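# Free extra slack on the one tight lead

## Task

Five leads are present and exactly one is under tension; you cannot spot it by eye, but you may handle the leads to find it. Its clamp releases only while you keep raised the handle lined up with that lead (the handle carries the same letter as the lead's port). With the clamp released, draw more of the tight lead out so that, after you let go, at least 3 cm more of it remains out. Raising a handle breaks its seal, so raise no handle except that one. No plug may come out of its socket at any moment, even briefly, or the task fails.

## Robot and tools

Robot: two arms, left_arm and right_arm, each ending in a five-digit hand (index, middle, ring, thumb). right_arm has a right hand; left_arm has its mirror image. Base of left_arm is at (+0.047, +0.353, +0.019) m and right_arm at (+0.012, -0.367, +0.028) m in the scene frame, both turned very slightly about z. There is a post behind the arms and a camera stand between and behind the two bases.

Frames. Scene frame: origin at table-top height midway between the nominal bases, +z up, +x out over the table, +y toward left_arm. Fixed cameras and the table use the scene frame. Each arm's hand pose, Hand target, offsets and wrist-camera pose use that arm's own base frame. Hand point axes (right hand): +z runs along the straight fingers toward the tips, +x across the palm away from the thumb, +y out of the palm face. On the left hand +x points toward the thumb. A rigid mast behind the palm side of the wrist can strike things.

execute_actions(actions, cameras). actions is a list of actions; each action is a table of up to 15 rows, one row per 1/30 s step; a short table repeats its final row until step 15. Each row is one flat list of 48 numbers, all in [-1, 1], covering both arms even if one is idle: left_arm dx, dy, dz, rx, ry, rz; left hand's 16 motor goals; left current_limit; left speed; then the same 24 for right_arm. dx..rz are offsets, not poses: measured in the arm's base axes from that arm's Hand target as it stood when the action began (every row counts from that same start, not from the row before). 1.0 equals 0.6 m for dx, dy, dz and 180 degrees for rx, ry, rz, which together form one rotation vector about the Hand target's position. Sending six zeros asks nothing new of that arm, but re-requests its Hand target. The 16 motor numbers are absolute goal angles, scaled linearly between each hinge's two stops, in this order: index_mcp, index_abd, index_pip, index_dip, middle_mcp, middle_abd, middle_pip, middle_dip, ring_mcp, ring_abd, ring_pip, ring_dip, thumb_cmc, thumb_axl, thumb_mcp, thumb_ipl. Straight values: finger _mcp +0.75, _abd 0.00, _pip +0.58, _dip +0.70; thumb_cmc +0.71, thumb_axl +0.68, thumb_mcp +0.23, thumb_ipl +0.17. Moving toward -1 curls fingers toward the palm and swings the thumb across the palm. A 0 there is a real goal; to leave a hand unchanged, echo its hand_goal, hand_current_limit and hand_speed. current_limit maps -1..+1 to 0..550 mA (floor 11 mA); speed sets goal slew to (speed+1)/2 of 8.5 rad/s. They start at +0.4 and -0.6 and persist. cameras: list of names, ["all"], or []; images otherwise only for an empty actions list.

move(target, speed, blend, blocking, cameras). target is one 48-number row or a list of up to 15 such rows, laid out as above; each row's pose numbers are offsets from the Hand targets at the move's start (not from the previous target). Hand points travel straight lines, all finishing together, capped at 10 s; there is no obstacle avoidance. speed: m/s, 0.002 to 4.3, default 0.25 (turns up to twice that in rad/s), one value or one per target. blend: corner rounding in m, one value or one per target; 0 stops at each target. blocking=false returns after about 0.5 s while the move continues. Finger numbers change at the first target at once, and at later targets on arrival.

wait(seconds 0 to 3600) lets the scene run. stop brakes a running move. zoom_image(camera, region=[x0, y0, x1, y1]) in image pixels, region at most 504 by 504, enlarges the newest image of cam_head_left, cam_head_right, cam_high, cam_left_wrist or cam_right_wrist (all 896x504). finished_scene(scene=1) ends the scene irreversibly.

Results: end_effector_position (m) and end_effector_quat_wxyz per arm in base frame; Hand target (the pose next offsets start from; the hand often rests a little short, and the right elbow sags, so command higher or resend the gap); joint positions, velocities ("within noise" when still) and torques (positive toward larger joint angle; wrist readings 3 and 4 wrap at ±28 N m); hand_goal, hand_measured, hand_current_ma (positive pushes toward -1), hand_state per motor: moving, goal, blocked or overload; step readings of positions for action calls. A move adds a "move:" line: done, off_target, moving, held or fault, plus limits=paced (pose clipped) or limits=held (steps withheld). Commanded orientation is clipped to 40 degrees from the measured one per step. Joint limits (rad): waist ±2.880, shoulder 0 to 3.142, elbow 0 to 3.019, wrist pitch -1.693 to 1.571, wrist yaw ±1.571, wrist roll ±2.094.

Avoid: dropping or flinging anything, letting go of moving parts, fast or hard contacts, pressing past contact, knocking the post, stand or table, anything leaving the table, and any contact or grip between the two hands or arms. A motor drawing 495 mA or more for 5 s shuts off for 10 s; a HAND FAULT line cancels the rest of that reply's calls. Long pushes or stretched holds heat joint motors (MOTOR HOT at 85 °C; at 100 °C the arm drops). Here specifically: lift only the handle matching the tight lead, and never tug a plug out.

Each tool is called after ">>>" as name([rows], argument=value, ...), one row to a line, values as JSON.

## Session

>>> execute_actions(actions=[])

Scene clock: 0.00 s.
left_arm: end_effector_position=(+0.5164, -0.7123, +0.3469) hand_goal=(+0.754, +0.000, +0.576, +0.696, +0.754, +0.000, +0.576, +0.696, +0.754, +0.000, +0.576, +0.696, +0.714, +0.678, +0.226, +0.168) hand_measured=(+0.7523, +0.0007, +0.5770, +0.6958, +0.7535, +0.0007, +0.5770, +0.6958, +0.7523, -0.0008, +0.5770, +0.6971, +0.7142, +0.6777, +0.2262, +0.1681) hand_current_ma=(-3, +10, -7, +2, -16, +9, -7, +4, -5, +3, +8, -1, +13, +11, +3, +16) hand_state=(goal, goal, goal, goal, goal, goal, goal, goal, goal, goal, goal, goal, goal, goal, goal, goal) hand_current_limit=0.40 hand_speed=-0.60 end_effector_quat_wxyz=(+0.669, +0.604, -0.325, +0.287) | right_arm: end_effector_position=(+0.2985, -0.1064, +0.1468) hand_goal=(+0.754, +0.000, +0.576, +0.696, +0.754, +0.000, +0.576, +0.696, +0.754, +0.000, +0.576, +0.696, +0.714, +0.678, +0.226, +0.168) hand_measured=(+0.7535, +0.0007, +0.5757, +0.6958, +0.7535, -0.0008, +0.5770, +0.6958, +0.7535, +0.0007, +0.5770, +0.6958, +0.7142, +0.6777, +0.2252, +0.1672) hand_current_ma=(+7, -3, -9, -8, +3, -1, +4, -11, +7, -3, -2, -4, +13, -8, -3, +6) hand_state=(goal, goal, goal, goal, goal, goal, goal, goal, goal, goal, goal, goal, goal, goal, goal, goal) hand_current_limit=0.40 hand_speed=-0.60 end_effector_quat_wxyz=(+0.039, +0.985, -0.165, -0.026)
Joint positions: left_arm=[-0.754 2.423 2.238 0.282 0.902 0.822] | right_arm=[-0.06 1.348 1.002 -1.285 0.072 1.844]
Joint velocities: within noise
Joint torques (N m): no reading
Heat: left arm: hottest elbow 37 °C; right arm: hottest wrist pitch 32 °C.
Hand target: left_arm +0.5130, -0.7091, +0.3746; +0.673, +0.586, -0.332, +0.304 | right_arm +0.3070, -0.1069, +0.1549; +0.037, +0.985, -0.165, -0.013

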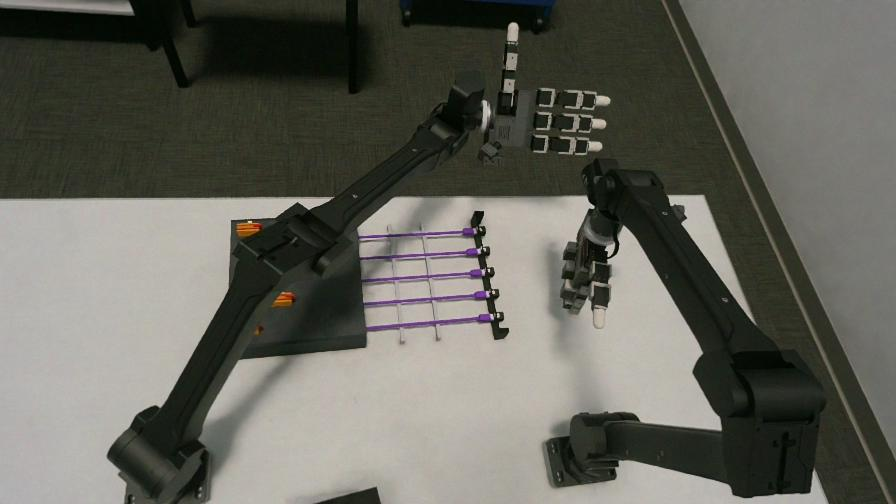

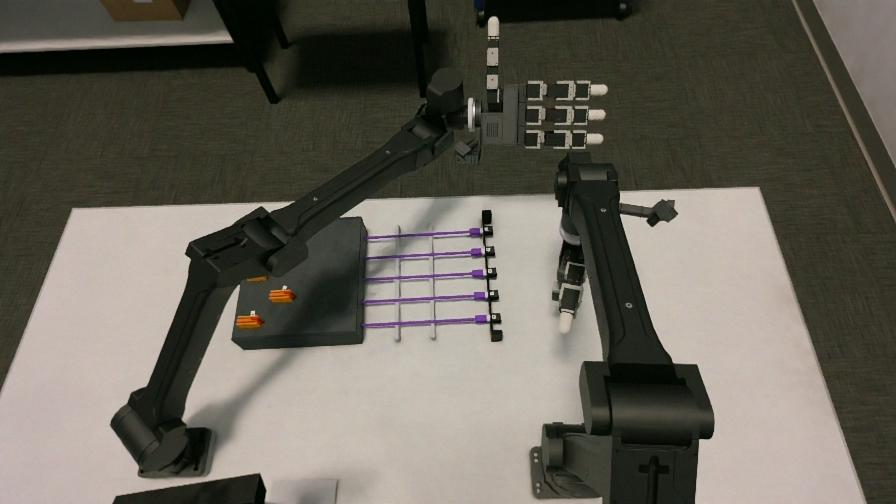

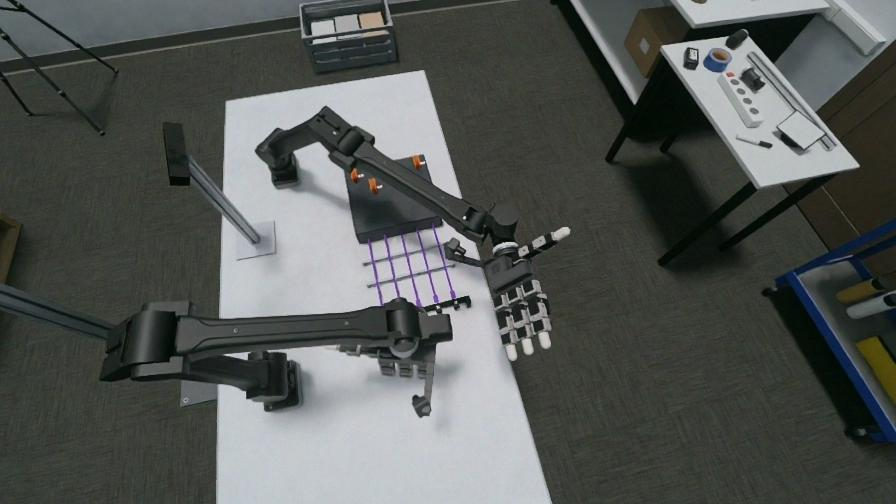

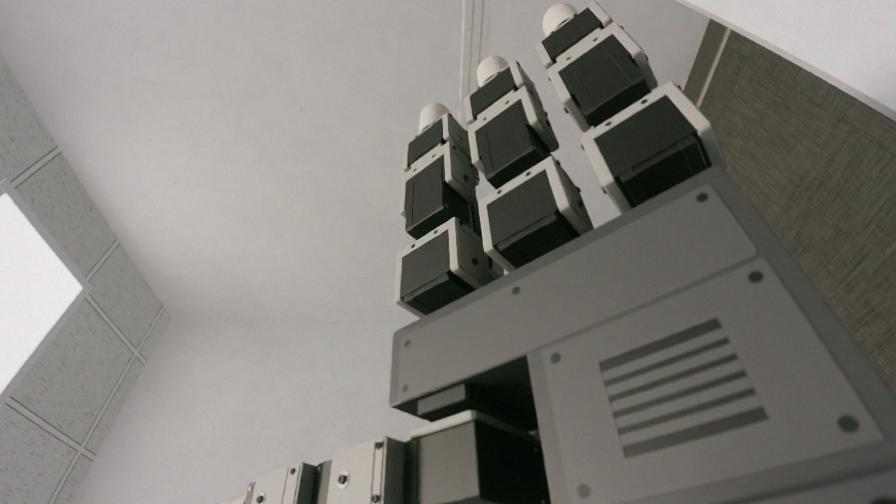

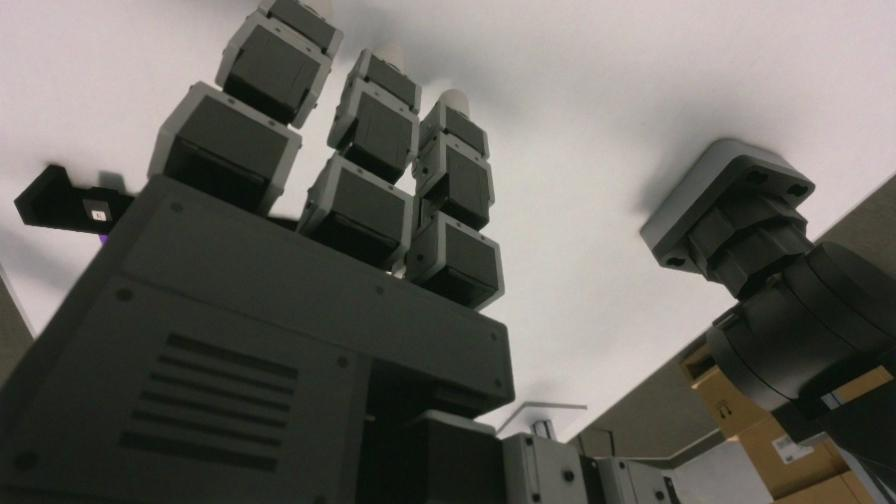

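>>> zoom_image(camera="cam_head_right", region=[220, 200, 520, 370])

>>> zoom_image(camera="cam_head_left", region=[220, 200, 520, 370])

>>> zoom_image(camera="cam_high", region=[330, 140, 510, 330])

Scaled by 1.680 from the camera's image (finer frame: 1280x720).

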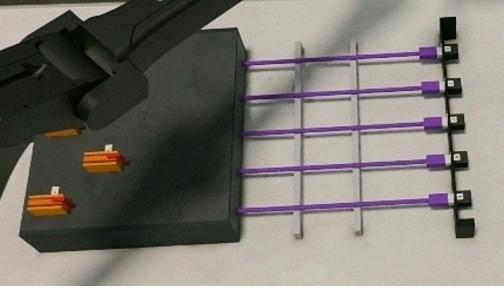

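Scaled by 1.680 from the camera's image (finer frame: 1280x720).

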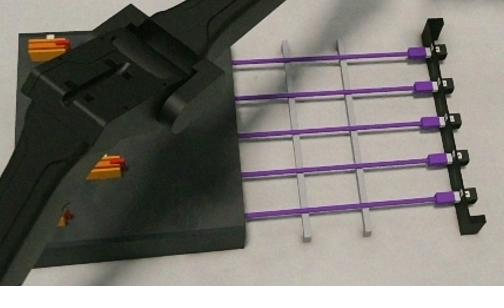

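Scaled by 2.653 from the camera's image (finer frame: 1280x720).

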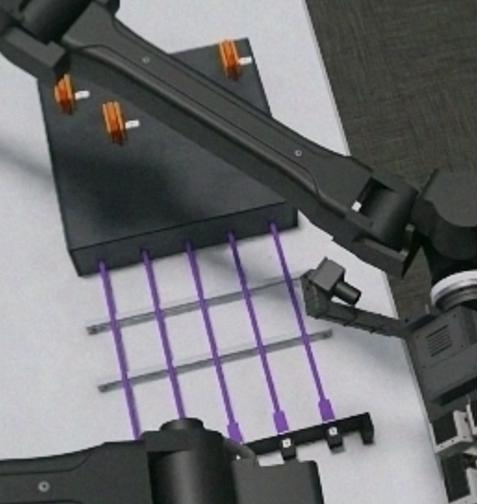

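>>> move(target=[-0.267, 0.6, 0.083, 0.121, 0.300, 0.292, 0.754,0,0.576,0.696,0.754,0,0.576,0.696,0.754,0,0.576,0.696,0.714,0.678,0.226,0.168,0.4,-0.6, 0,0,0,0,0,0, 0.754,0,0.576,0.696,0.754,0,0.576,0.696,0.754,0,0.576,0.696,0.714,0.678,0.226,0.168,0.4,-0.6], cameras=["cam_head_left", "cam_head_right", "cam_high"])

Scene clock: 8.73 s.
left_arm: end_effector_position=(+0.3555, -0.3472, +0.4198) hand_goal=(+0.754, +0.000, +0.576, +0.696, +0.754, +0.000, +0.576, +0.696, +0.754, +0.000, +0.576, +0.696, +0.714, +0.678, +0.226, +0.168) hand_measured=(+0.7740, -0.0008, +0.5770, +0.6958, +0.7776, +0.0007, +0.5770, +0.6971, +0.7752, -0.0008, +0.5770, +0.6958, +0.7393, +0.6767, +0.2153, +0.1633) hand_current_ma=(+13, +6, -9, -12, -9, +7, -7, -2, -3, -5, +7, -5, +19, +9, +7, +1) hand_state=(blocked, goal, goal, goal, blocked, goal, goal, goal, blocked, goal, goal, goal, blocked, goal, goal, goal) hand_current_limit=0.40 hand_speed=-0.60 end_effector_quat_wxyz=(+0.432, +0.846, +0.231, +0.209) | right_arm: end_effector_position=(+0.2985, -0.1064, +0.1468) hand_goal=(+0.754, +0.000, +0.576, +0.696, +0.754, +0.000, +0.576, +0.696, +0.754, +0.000, +0.576, +0.696, +0.714, +0.678, +0.226, +0.168) hand_measured=(+0.7523, +0.0007, +0.5770, +0.6958, +0.7535, -0.0008, +0.5770, +0.6958, +0.7523, -0.0008, +0.5770, +0.6958, +0.7142, +0.6767, +0.2242, +0.1681) hand_current_ma=(+7, -3, -8, -10, +7, -4, +5, -11, +4, -5, -4, +1, +10, -9, -8, +8) hand_state=(goal, goal, goal, goal, goal, goal, goal, goal, goal, goal, goal, goal, goal, goal, goal, goal) hand_current_limit=0.40 hand_speed=-0.60 end_effector_quat_wxyz=(+0.039, +0.985, -0.165, -0.026)
Joint positions: left_arm=[-0.743 0.957 0.958 -0.572 0.093 0.245] | right_arm=[-0.06 1.348 1.002 -1.285 0.072 1.844]
Joint torques (N m): left_arm=[-2.02 -3.25 10.03 1.35 -0.1 -0.07] | right_arm=[0.15 -9.29 9.74 0.42 0.2 -0.07]
Heat: left arm: hottest elbow 38 °C; right arm: hottest wrist pitch 32 °C.
Hand target: left_arm +0.3529, -0.3490, +0.4246; +0.434, +0.846, +0.231, +0.207 | right_arm +0.3070, -0.1069, +0.1549; +0.037, +0.985, -0.165, -0.013
Off the commanded pose: left_arm 0.006 m, 0 deg | right_arm 0.012 m, 2 deg.
move: done

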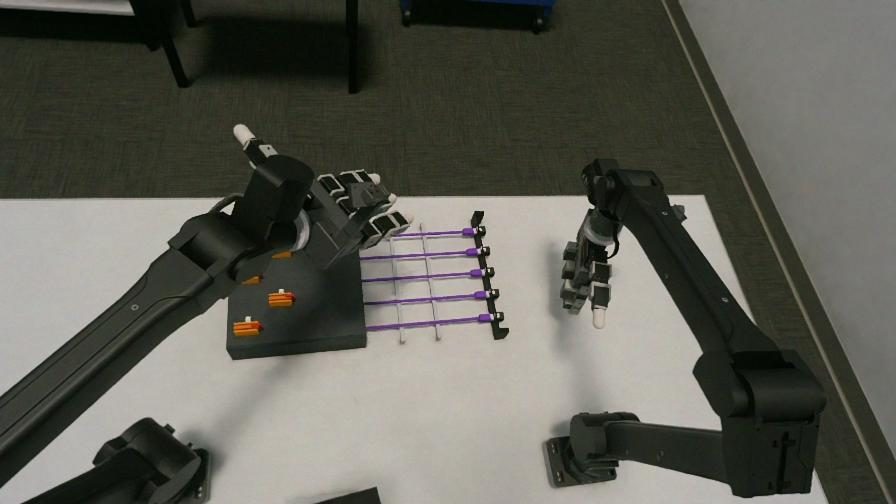

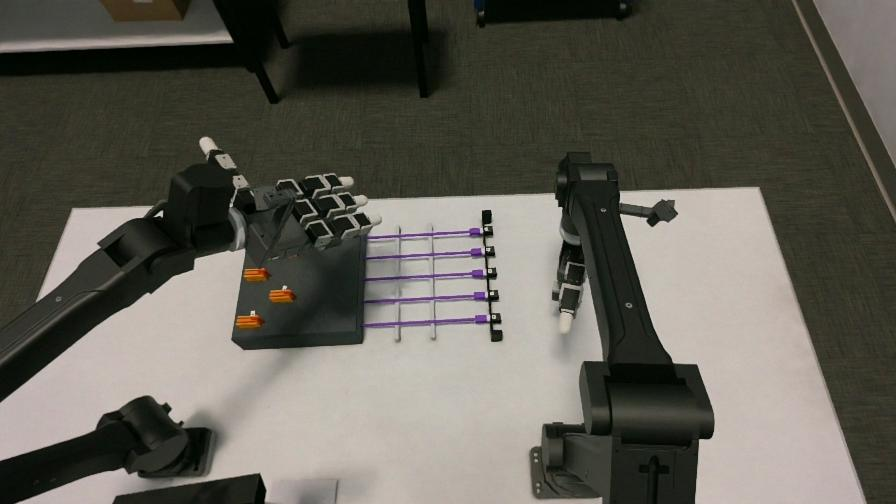

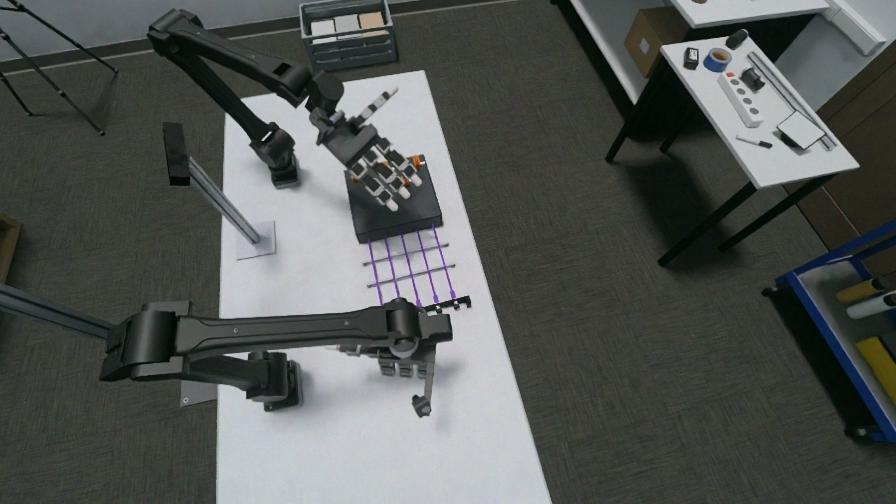

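>>> move(target=[-0.233, 0.95, 0, 0.121, 0.301, 0.292, 0.754,0,0.576,0.696,0.754,0,0.576,0.696,0.754,0,0.576,0.696,0.714,0.678,0.226,0.168,0.4,-0.6, 0,0,0,0,0,0, 0.754,0,0.576,0.696,0.754,0,0.576,0.696,0.754,0,0.576,0.696,0.714,0.678,0.226,0.168,0.4,-0.6], cameras=["all"])

Scene clock: 12.77 s.
left_arm: end_effector_position=(+0.2324, +0.1013, +0.4145) hand_goal=(+0.754, +0.000, +0.576, +0.696, +0.754, +0.000, +0.576, +0.696, +0.754, +0.000, +0.576, +0.696, +0.714, +0.678, +0.226, +0.168) hand_measured=(+0.7728, -0.0008, +0.5770, +0.6958, +0.7764, +0.0007, +0.5757, +0.6958, +0.7740, -0.0008, +0.5770, +0.6958, +0.7406, +0.6777, +0.2163, +0.1633) hand_current_ma=(+10, +5, -4, -5, -4, +7, -5, -3, +2, +3, -1, -6, +24, +11, +4, +6) hand_state=(goal, goal, goal, goal, blocked, goal, goal, goal, blocked, goal, goal, goal, blocked, goal, goal, goal) hand_current_limit=0.40 hand_speed=-0.60 end_effector_quat_wxyz=(+0.003, +0.782, +0.581, +0.225) | right_arm: end_effector_position=(+0.2985, -0.1064, +0.1468) hand_goal=(+0.754, +0.000, +0.576, +0.696, +0.754, +0.000, +0.576, +0.696, +0.754, +0.000, +0.576, +0.696, +0.714, +0.678, +0.226, +0.168) hand_measured=(+0.7523, -0.0008, +0.5770, +0.6971, +0.7535, +0.0007, +0.5770, +0.6958, +0.7535, -0.0008, +0.5770, +0.6958, +0.7142, +0.6777, +0.2242, +0.1672) hand_current_ma=(+7, -5, -10, -4, +5, -5, +4, -6, +9, -2, -8, -3, +10, -9, -7, +11) hand_state=(goal, goal, goal, goal, goal, goal, goal, goal, goal, goal, goal, goal, goal, goal, goal, goal) hand_current_limit=0.40 hand_speed=-0.60 end_effector_quat_wxyz=(+0.039, +0.985, -0.165, -0.026)
Joint positions: left_arm=[0.629 0.617 1.172 -1.673 0.002 0.921] | right_arm=[-0.06 1.348 1.002 -1.285 0.072 1.844]
Joint torques (N m): left_arm=[24.23 10.34 12.78 0.7 -0.14 0.11] | right_arm=[0.15 -9.29 9.73 0.4 0.21 -0.07]
Heat: left arm: hottest elbow 39 °C; right arm: hottest wrist pitch 32 °C.
Hand target: left_arm +0.2130, +0.2210, +0.4247; -0.001, +0.723, +0.690, +0.016 | right_arm +0.3070, -0.1069, +0.1549; +0.037, +0.985, -0.165, -0.013
Off the commanded pose: left_arm 0.122 m, 28 deg | right_arm 0.012 m, 2 deg.
joint sent to its limit (left arm) — joint 4 (wrist pitch), lower limit. The joint targets are off in position and orientation.
move: off_target (left_arm)
cam_left_wrist: T_world_to_cam=[[-0.7667, -0.50037, -0.40226, 0.3587], [-0.61565, 0.3953, 0.6817, -0.22774], [-0.18209, 0.7703, -0.61113, 0.34224]] pos_world=[0.19712, 0.00588, 0.50869]

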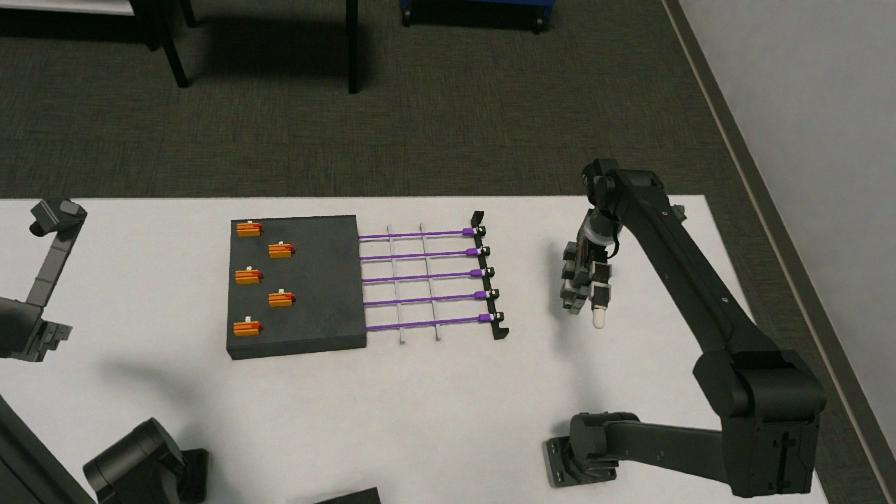

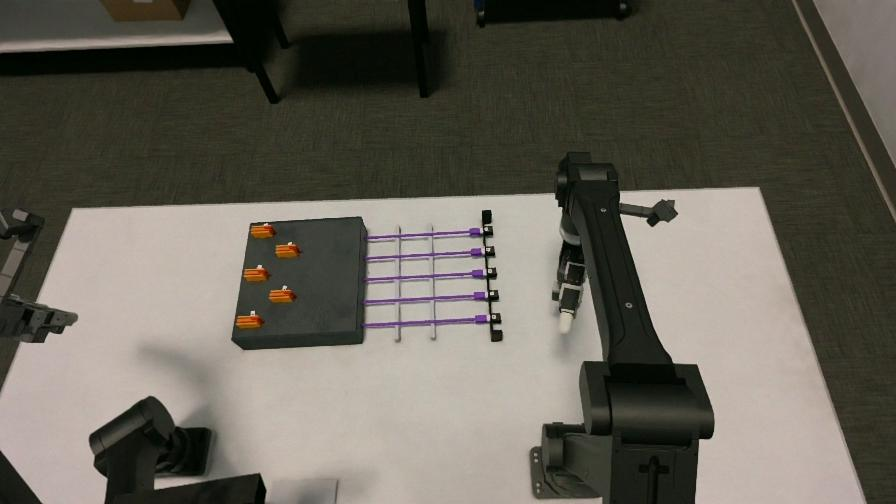

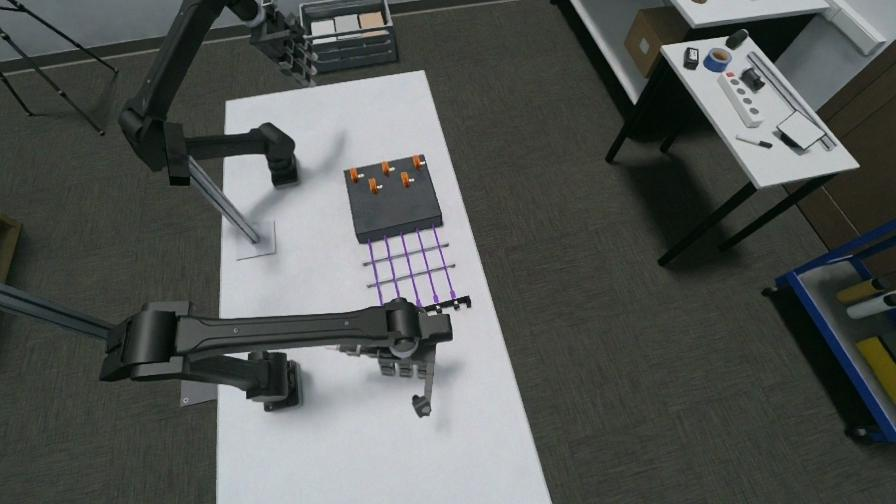

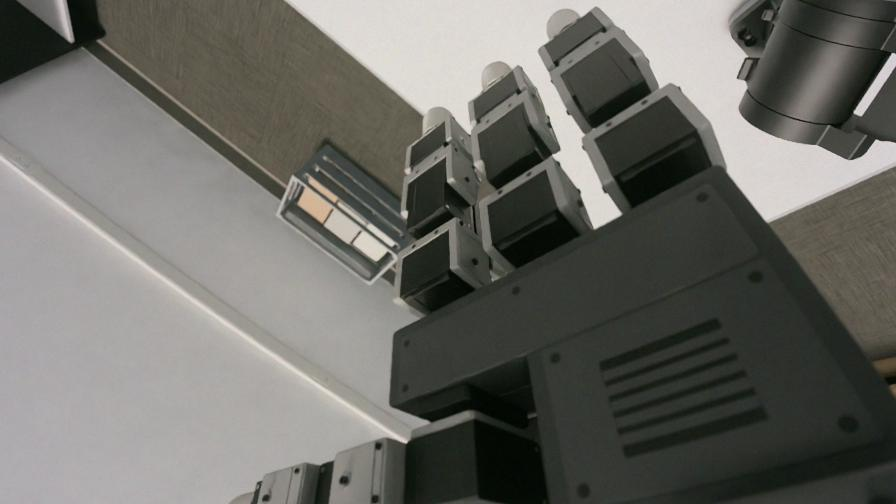

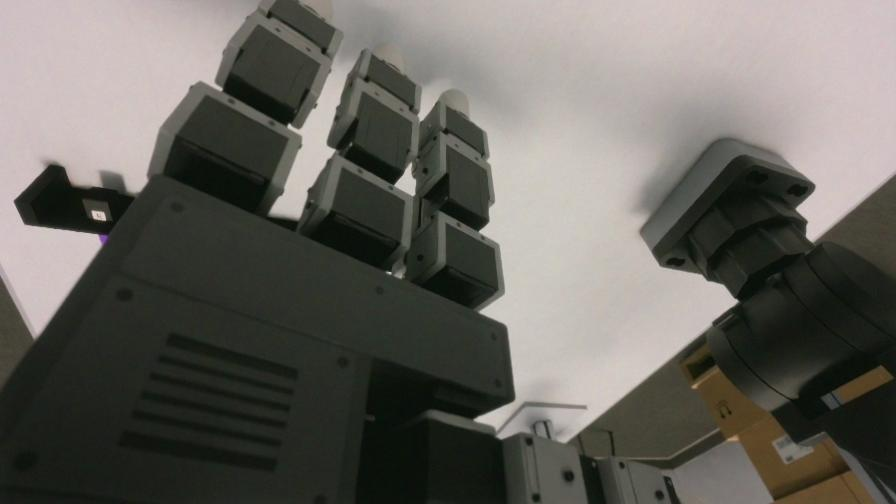

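>>> move(target=[0.167, -0.27, 0, 0,0,0, 0.754,0,0.576,0.696,0.754,0,0.576,0.696,0.754,0,0.576,0.696,0.714,0.678,0.226,0.168,0.4,-0.6, 0,0,0,0,0,0, 0.754,0,0.576,0.696,0.754,0,0.576,0.696,0.754,0,0.576,0.696,0.714,0.678,0.226,0.168,0.4,-0.6], cameras=["cam_head_left", "cam_head_right", "cam_high","cam_left_wrist"])

Scene clock: 15.33 s.
left_arm: end_effector_position=(+0.3098, +0.0601, +0.3963) hand_goal=(+0.754, +0.000, +0.576, +0.696, +0.754, +0.000, +0.576, +0.696, +0.754, +0.000, +0.576, +0.696, +0.714, +0.678, +0.226, +0.168) hand_measured=(+0.7655, +0.0007, +0.5770, +0.6958, +0.7679, +0.0007, +0.5770, +0.6958, +0.7655, -0.0008, +0.5770, +0.6971, +0.7406, +0.6777, +0.2153, +0.1633) hand_current_ma=(+4, +2, -4, +2, -8, +15, -12, +1, +11, -3, +0, -10, +9, +7, +3, +8) hand_state=(goal, goal, goal, goal, goal, goal, goal, goal, goal, goal, goal, goal, blocked, goal, goal, goal) hand_current_limit=0.40 hand_speed=-0.60 end_effector_quat_wxyz=(+0.079, +0.717, +0.679, +0.136) | right_arm: end_effector_position=(+0.2985, -0.1064, +0.1468) hand_goal=(+0.754, +0.000, +0.576, +0.696, +0.754, +0.000, +0.576, +0.696, +0.754, +0.000, +0.576, +0.696, +0.714, +0.678, +0.226, +0.168) hand_measured=(+0.7535, +0.0007, +0.5770, +0.6958, +0.7535, -0.0008, +0.5770, +0.6971, +0.7523, +0.0007, +0.5770, +0.6958, +0.7154, +0.6767, +0.2242, +0.1672) hand_current_ma=(+8, -3, -8, -8, +5, -3, +2, -7, +9, -3, -1, +3, +12, -11, -5, +6) hand_state=(goal, goal, goal, goal, goal, goal, goal, goal, goal, goal, goal, goal, goal, goal, goal, goal) hand_current_limit=0.40 hand_speed=-0.60 end_effector_quat_wxyz=(+0.039, +0.985, -0.165, -0.026)
Joint positions: left_arm=[0.176 0.799 1.217 -1.675 -0.017 0.233] | right_arm=[-0.06 1.348 1.002 -1.285 0.072 1.844]
Joint torques (N m): left_arm=[-1.32 0.26 12.25 0.28 -0.27 -0.1] | right_arm=[0.15 -9.23 9.74 0.4 0.21 -0.07]
Heat: left arm: hottest elbow 39 °C; right arm: hottest wrist pitch 32 °C.
Hand target: left_arm +0.3133, +0.0590, +0.4247; -0.001, +0.723, +0.690, +0.016 | right_arm +0.3070, -0.1069, +0.1549; +0.037, +0.985, -0.165, -0.013
Off the commanded pose: left_arm 0.029 m, 17 deg | right_arm 0.012 m, 2 deg.
joint sent to its limit (left arm) — joint 4 (wrist pitch), lower limit. The joint targets are off in orientation, not in position.
move: off_target (left_arm)
cam_left_wrist: T_world_to_cam=[[-0.65379, -0.72393, -0.22018, 0.29641], [-0.68245, 0.43846, 0.58482, -0.09483], [-0.32683, 0.53261, -0.78071, 0.50331]] pos_world=[0.29357, -0.0119, 0.51365]

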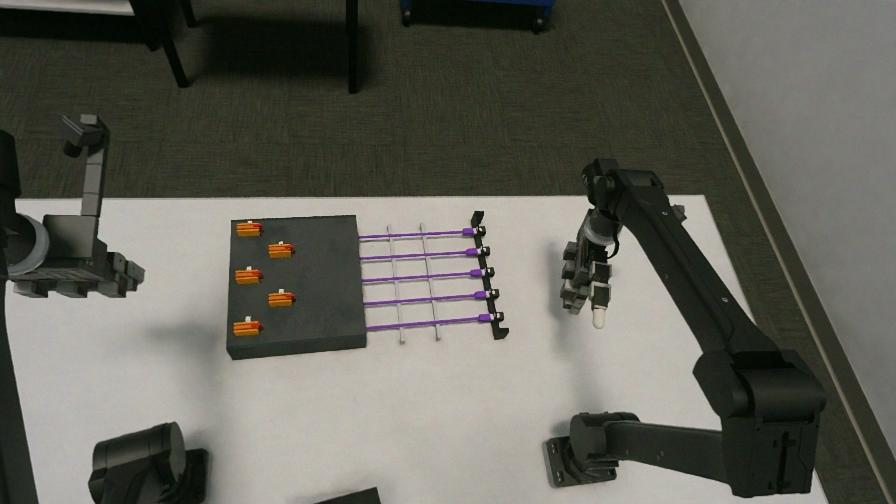

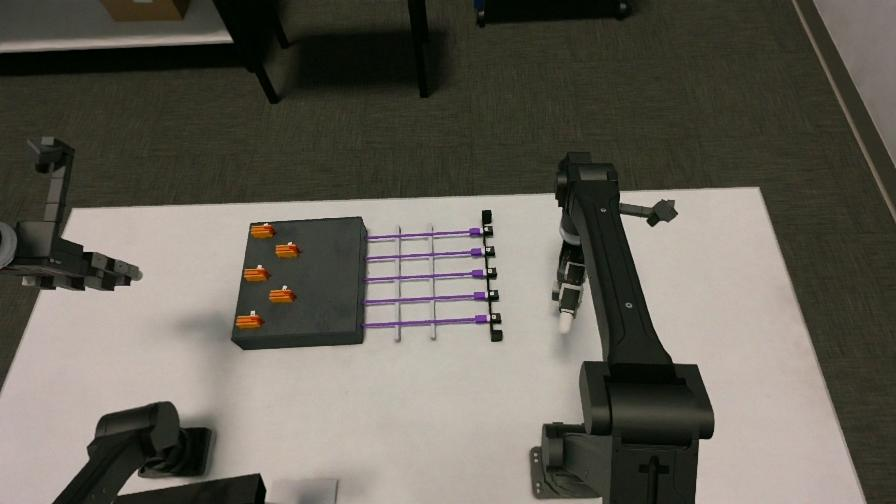

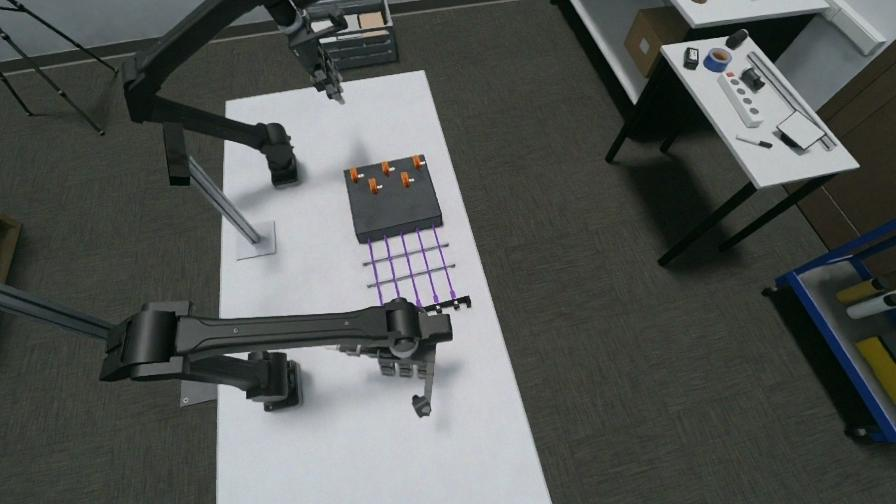

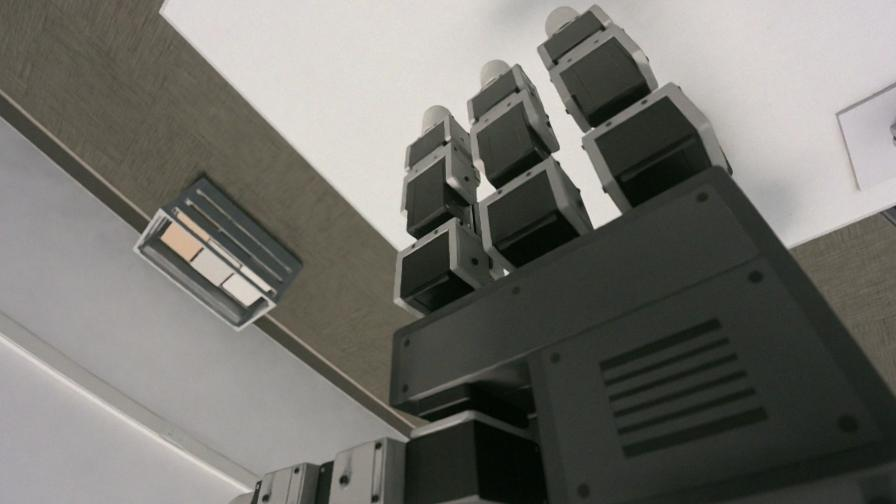

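>>> zoom_image(camera="cam_head_left", region=[220, 200, 380, 370])

>>> zoom_image(camera="cam_head_right", region=[220, 200, 380, 370])

>>> zoom_image(camera="cam_high", region=[335, 140, 455, 260])

>>> zoom_image(camera="cam_head_left", region=[350, 200, 520, 350])

>>> zoom_image(camera="cam_head_right", region=[350, 200, 520, 350])

>>> zoom_image(camera="cam_high", region=[340, 210, 490, 330])

Scaled by 2.965 from the camera's image (finer frame: 1280x720).

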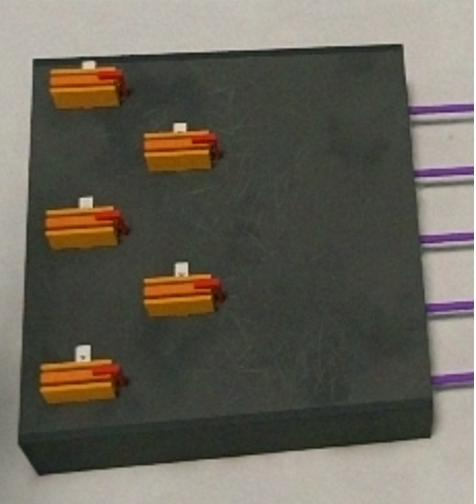

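Scaled by 2.965 from the camera's image (finer frame: 1280x720).

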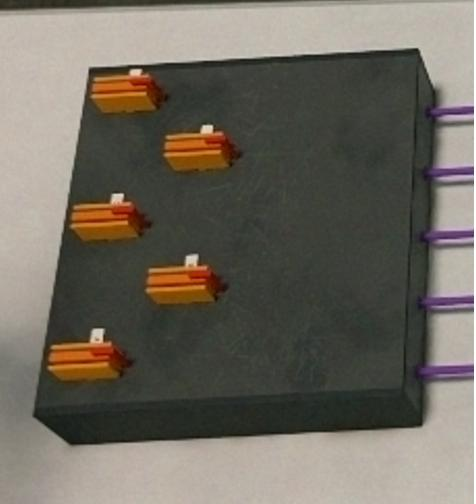

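Scaled by 4.200 from the camera's image (finer frame: 1280x720).

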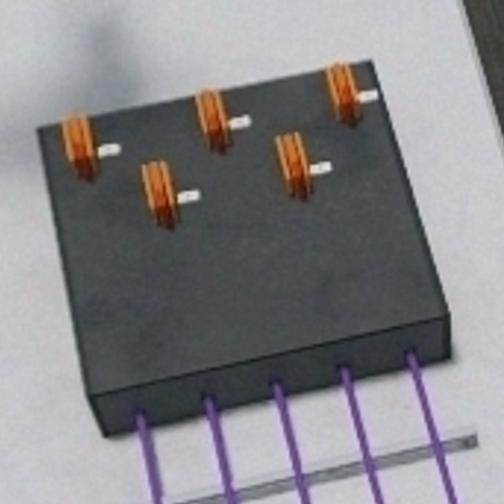

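Scaled by 2.965 from the camera's image (finer frame: 1280x720).

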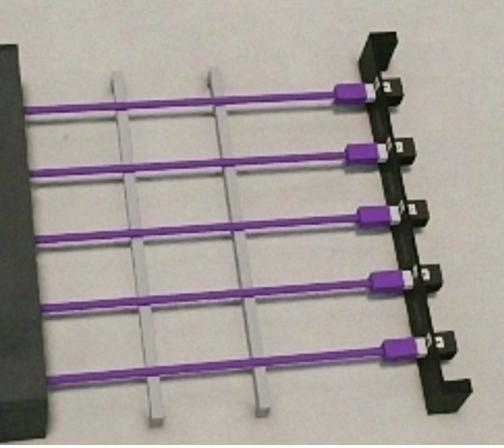

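Scaled by 2.965 from the camera's image (finer frame: 1280x720).

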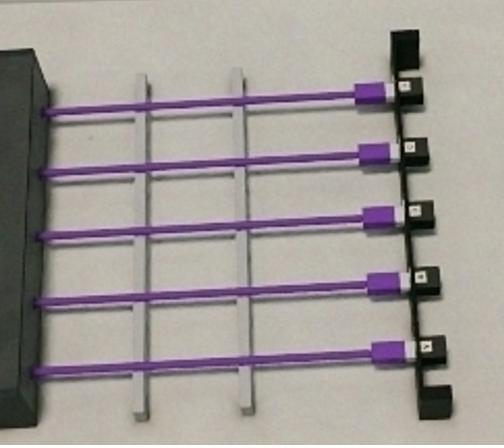

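Scaled by 3.360 from the camera's image (finer frame: 1280x720).

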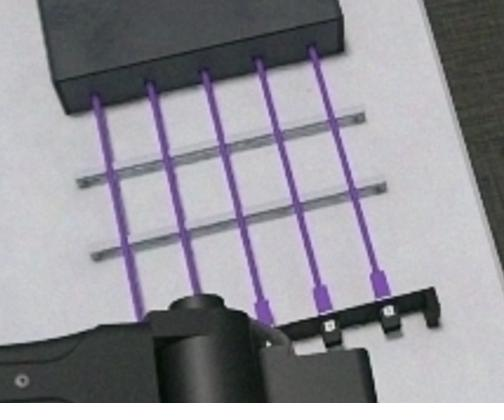

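>>> move(target=[0.09, -0.70, -0.25, 0,0,0, 0.754,0,0.576,0.696,0.754,0,0.576,0.696,0.754,0,0.576,0.696,0.714,0.678,0.226,0.168,0.4,-0.6, 0,0,0,0,0,0, 0.754,0,0.576,0.696,0.754,0,0.576,0.696,0.754,0,0.576,0.696,0.714,0.678,0.226,0.168,0.4,-0.6], cameras=["cam_head_left", "cam_head_right", "cam_high","cam_left_wrist"])

Scene clock: 21.00 s.
left_arm: end_effector_position=(+0.3593, -0.3494, +0.2497) hand_goal=(+0.754, +0.000, +0.576, +0.696, +0.754, +0.000, +0.576, +0.696, +0.754, +0.000, +0.576, +0.696, +0.714, +0.678, +0.226, +0.168) hand_measured=(+0.7547, -0.0008, +0.5654, +0.6958, +0.7559, +0.0007, +0.5641, +0.6945, +0.7547, -0.0008, +0.5680, +0.6958, +0.7180, +0.6777, +0.2143, +0.1633) hand_current_ma=(+0, +7, -8, +4, -11, +12, -9, +3, -11, -6, -4, -10, +7, +13, +3, +12) hand_state=(goal, goal, goal, goal, goal, goal, goal, goal, goal, goal, goal, goal, goal, goal, goal, goal) hand_current_limit=0.40 hand_speed=-0.60 end_effector_quat_wxyz=(-0.030, +0.726, +0.687, +0.020) | right_arm: end_effector_position=(+0.2985, -0.1064, +0.1468) hand_goal=(+0.754, +0.000, +0.576, +0.696, +0.754, +0.000, +0.576, +0.696, +0.754, +0.000, +0.576, +0.696, +0.714, +0.678, +0.226, +0.168) hand_measured=(+0.7535, -0.0008, +0.5770, +0.6958, +0.7535, -0.0008, +0.5770, +0.6958, +0.7523, +0.0007, +0.5770, +0.6958, +0.7142, +0.6777, +0.2242, +0.1672) hand_current_ma=(+7, -2, -8, -8, +6, -5, +0, -8, +9, -4, -5, +1, +11, -8, -5, +8) hand_state=(goal, goal, goal, goal, goal, goal, goal, goal, goal, goal, goal, goal, goal, goal, goal, goal) hand_current_limit=0.40 hand_speed=-0.60 end_effector_quat_wxyz=(+0.039, +0.985, -0.165, -0.026)
Joint positions: left_arm=[-0.942 1.577 1.545 -1.604 -0.032 -0.888] | right_arm=[-0.06 1.348 1.002 -1.285 0.072 1.844]
Joint torques (N m): left_arm=[-1.73 -10.11 11.82 -0.59 -0.22 -0.09] | right_arm=[0.21 -9.29 9.76 0.4 0.21 -0.07]
Heat: left arm: hottest elbow 40 °C; right arm: hottest wrist pitch 32 °C.
Hand target: left_arm +0.3672, -0.3611, +0.2748; -0.001, +0.723, +0.690, +0.016 | right_arm +0.3070, -0.1069, +0.1549; +0.037, +0.985, -0.165, -0.013
Off the commanded pose: left_arm 0.029 m, 3 deg | right_arm 0.012 m, 2 deg.
move: off_target (left_arm)
cam_left_wrist: T_world_to_cam=[[-0.68226, -0.7311, -0.00414, -0.0462], [-0.46899, 0.4333, 0.76961, 0.07952], [-0.56086, 0.52702, -0.6385, 0.66973]] pos_world=[0.3814, -0.4212, 0.36623]

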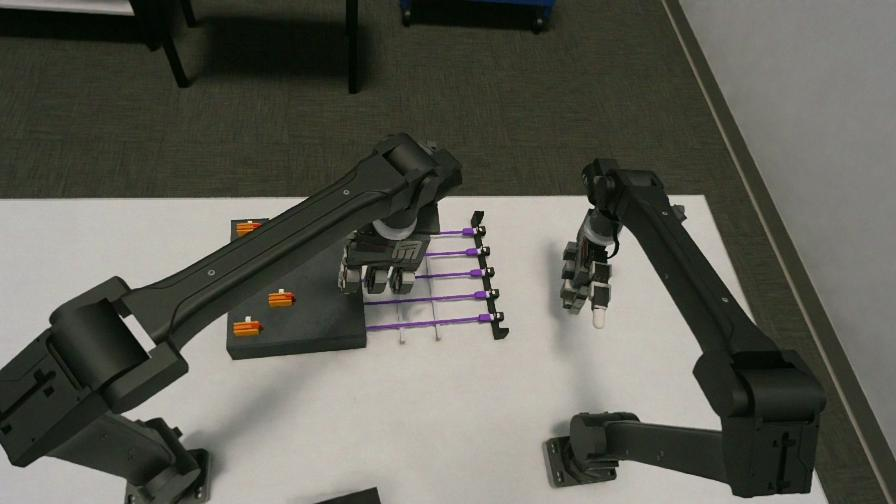

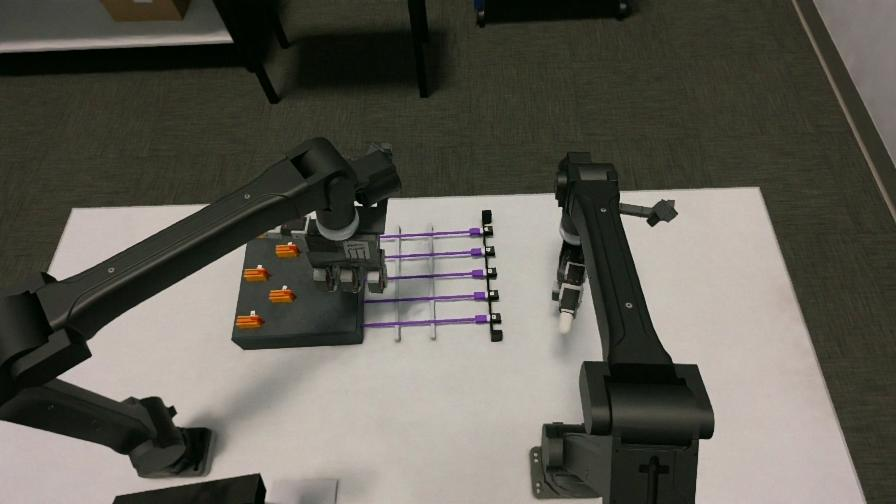

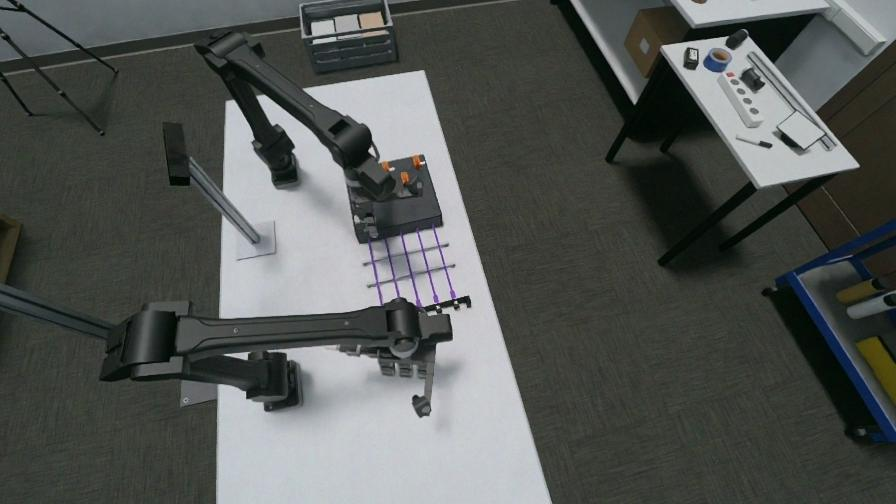

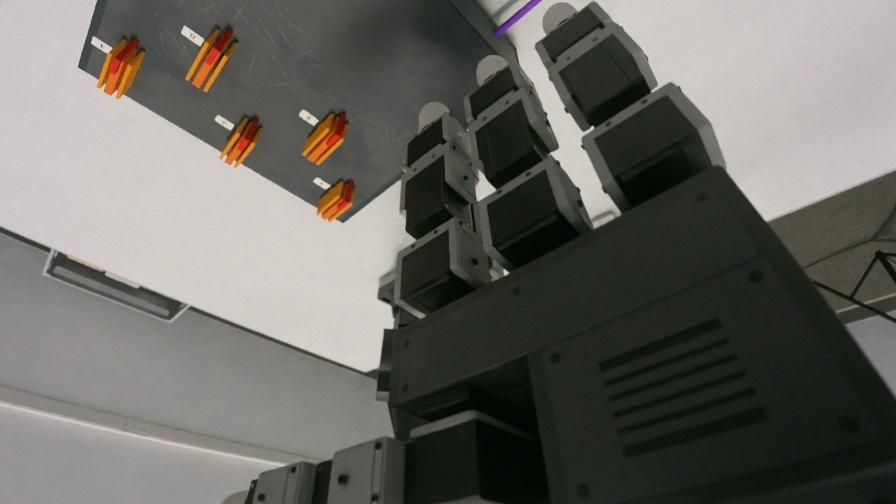

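>>> zoom_image(camera="cam_left_wrist", region=[80, 0, 250, 180])

>>> zoom_image(camera="cam_left_wrist", region=[200, 80, 370, 240])

Scaled by 2.800 from the camera's image (finer frame: 1280x720).

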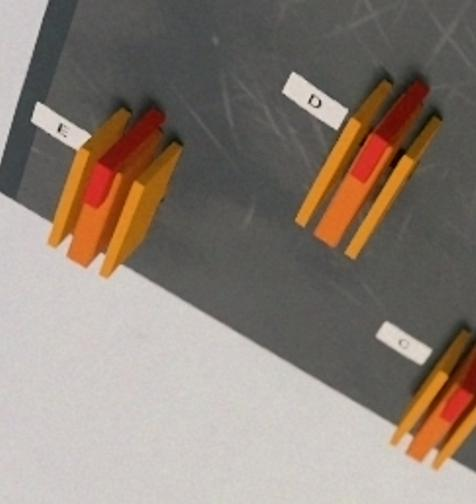

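Scaled by 2.965 from the camera's image (finer frame: 1280x720).

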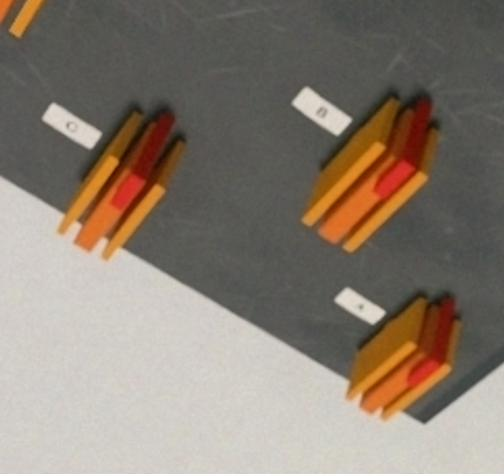

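>>> move(target=[0, 0.165, -0.115, 0,0,0, -0.068,0,-0.30,-0.174,-0.068,0,-0.30,-0.174,-0.068,0,-0.30,-0.174,0.714,0.678,0.226,0.168,0.4,-0.6, 0,0,0,0,0,0, 0.754,0,0.576,0.696,0.754,0,0.576,0.696,0.754,0,0.576,0.696,0.714,0.678,0.226,0.168,0.4,-0.6], cameras=["cam_head_right", "cam_left_wrist"])

Scene clock: 30.80 s.
left_arm: end_effector_position=(+0.3666, -0.2611, +0.1987) hand_goal=(-0.068, +0.000, -0.300, -0.174, -0.068, +0.000, -0.300, -0.174, -0.068, +0.000, -0.300, -0.174, +0.714, +0.678, +0.226, +0.168) hand_measured=(-0.0135, -0.0008, -0.2776, -0.1668, -0.0027, +0.0007, -0.2789, -0.1693, -0.0111, -0.0008, -0.2789, -0.1680, +0.7192, +0.6777, +0.2143, +0.1633) hand_current_ma=(+3, +12, +4, -5, +5, +2, -6, +9, +16, -9, -4, -1, +14, +11, +0, +6) hand_state=(blocked, goal, blocked, goal, blocked, goal, blocked, goal, blocked, goal, blocked, goal, goal, goal, goal, goal) hand_current_limit=0.40 hand_speed=-0.60 end_effector_quat_wxyz=(-0.015, +0.721, +0.693, +0.017) | right_arm: end_effector_position=(+0.2985, -0.1064, +0.1468) hand_goal=(+0.754, +0.000, +0.576, +0.696, +0.754, +0.000, +0.576, +0.696, +0.754, +0.000, +0.576, +0.696, +0.714, +0.678, +0.226, +0.168) hand_measured=(+0.7523, +0.0007, +0.5770, +0.6958, +0.7535, +0.0007, +0.5770, +0.6958, +0.7535, -0.0008, +0.5757, +0.6958, +0.7142, +0.6777, +0.2242, +0.1672) hand_current_ma=(+7, -6, -11, -4, +3, -3, +0, -9, +4, -6, -2, -1, +9, -9, -6, +7) hand_state=(goal, goal, goal, goal, goal, goal, goal, goal, goal, goal, goal, goal, goal, goal, goal, goal) hand_current_limit=0.40 hand_speed=-0.60 end_effector_quat_wxyz=(+0.039, +0.985, -0.165, -0.026)
Joint positions: left_arm=[-0.798 1.411 1.226 -1.416 -0.033 -0.759] | right_arm=[-0.06 1.348 1.002 -1.285 0.072 1.844]
Joint torques (N m): left_arm=[-0.73 -8.88 7.42 0.31 -0.28 0.04] | right_arm=[0.15 -9.29 9.77 0.4 0.2 -0.07]
Heat: left arm: hottest elbow 43 °C; right arm: hottest wrist pitch 32 °C.
Hand target: left_arm +0.3672, -0.2621, +0.2057; -0.001, +0.723, +0.690, +0.016 | right_arm +0.3070, -0.1069, +0.1549; +0.037, +0.985, -0.165, -0.013
Off the commanded pose: left_arm 0.007 m, 2 deg | right_arm 0.012 m, 2 deg.
move: done
cam_left_wrist: T_world_to_cam=[[-0.6707, -0.74172, 0.004, 0.01451], [-0.48872, 0.44597, 0.74984, 0.0984], [-0.55795, 0.50096, -0.66161, 0.59143]] pos_world=[0.38782, -0.32941, 0.31745]

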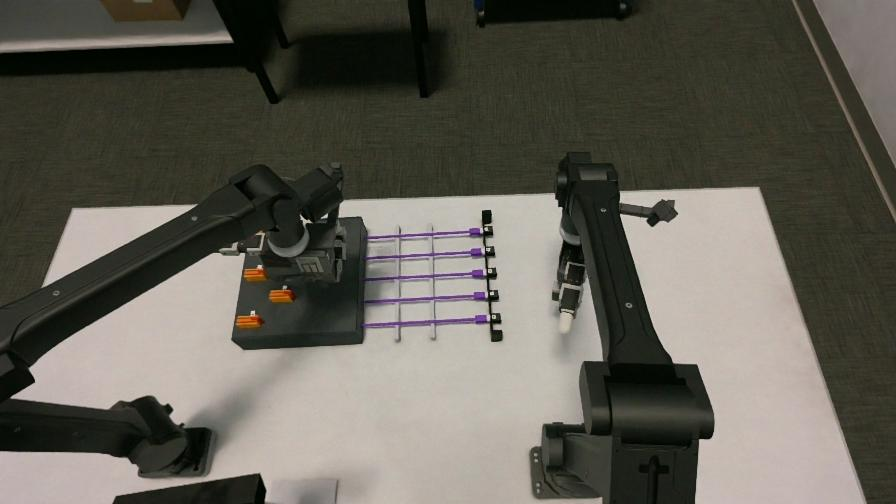

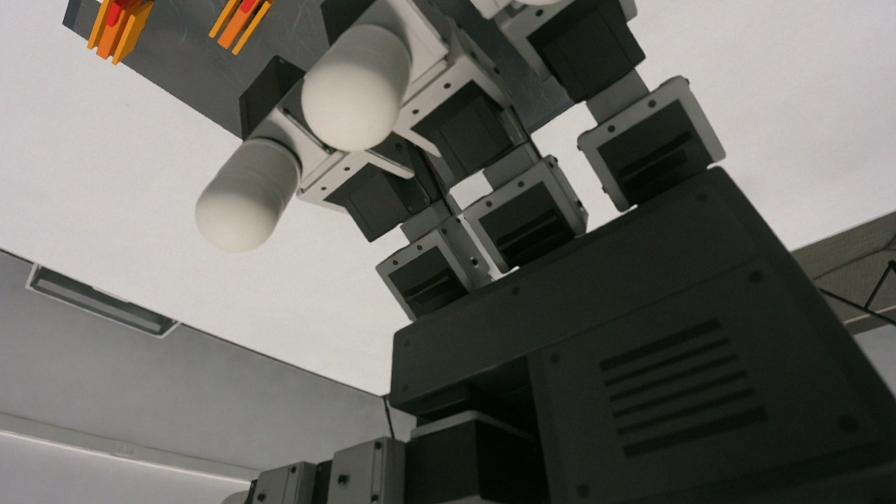

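>>> zoom_image(camera="cam_left_wrist", region=[60, 0, 320, 100])

Scaled by 1.938 from the camera's image (finer frame: 1280x720).

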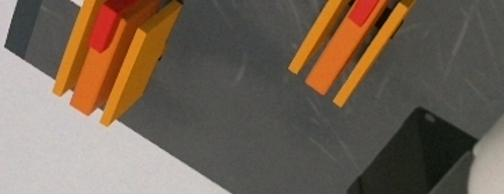

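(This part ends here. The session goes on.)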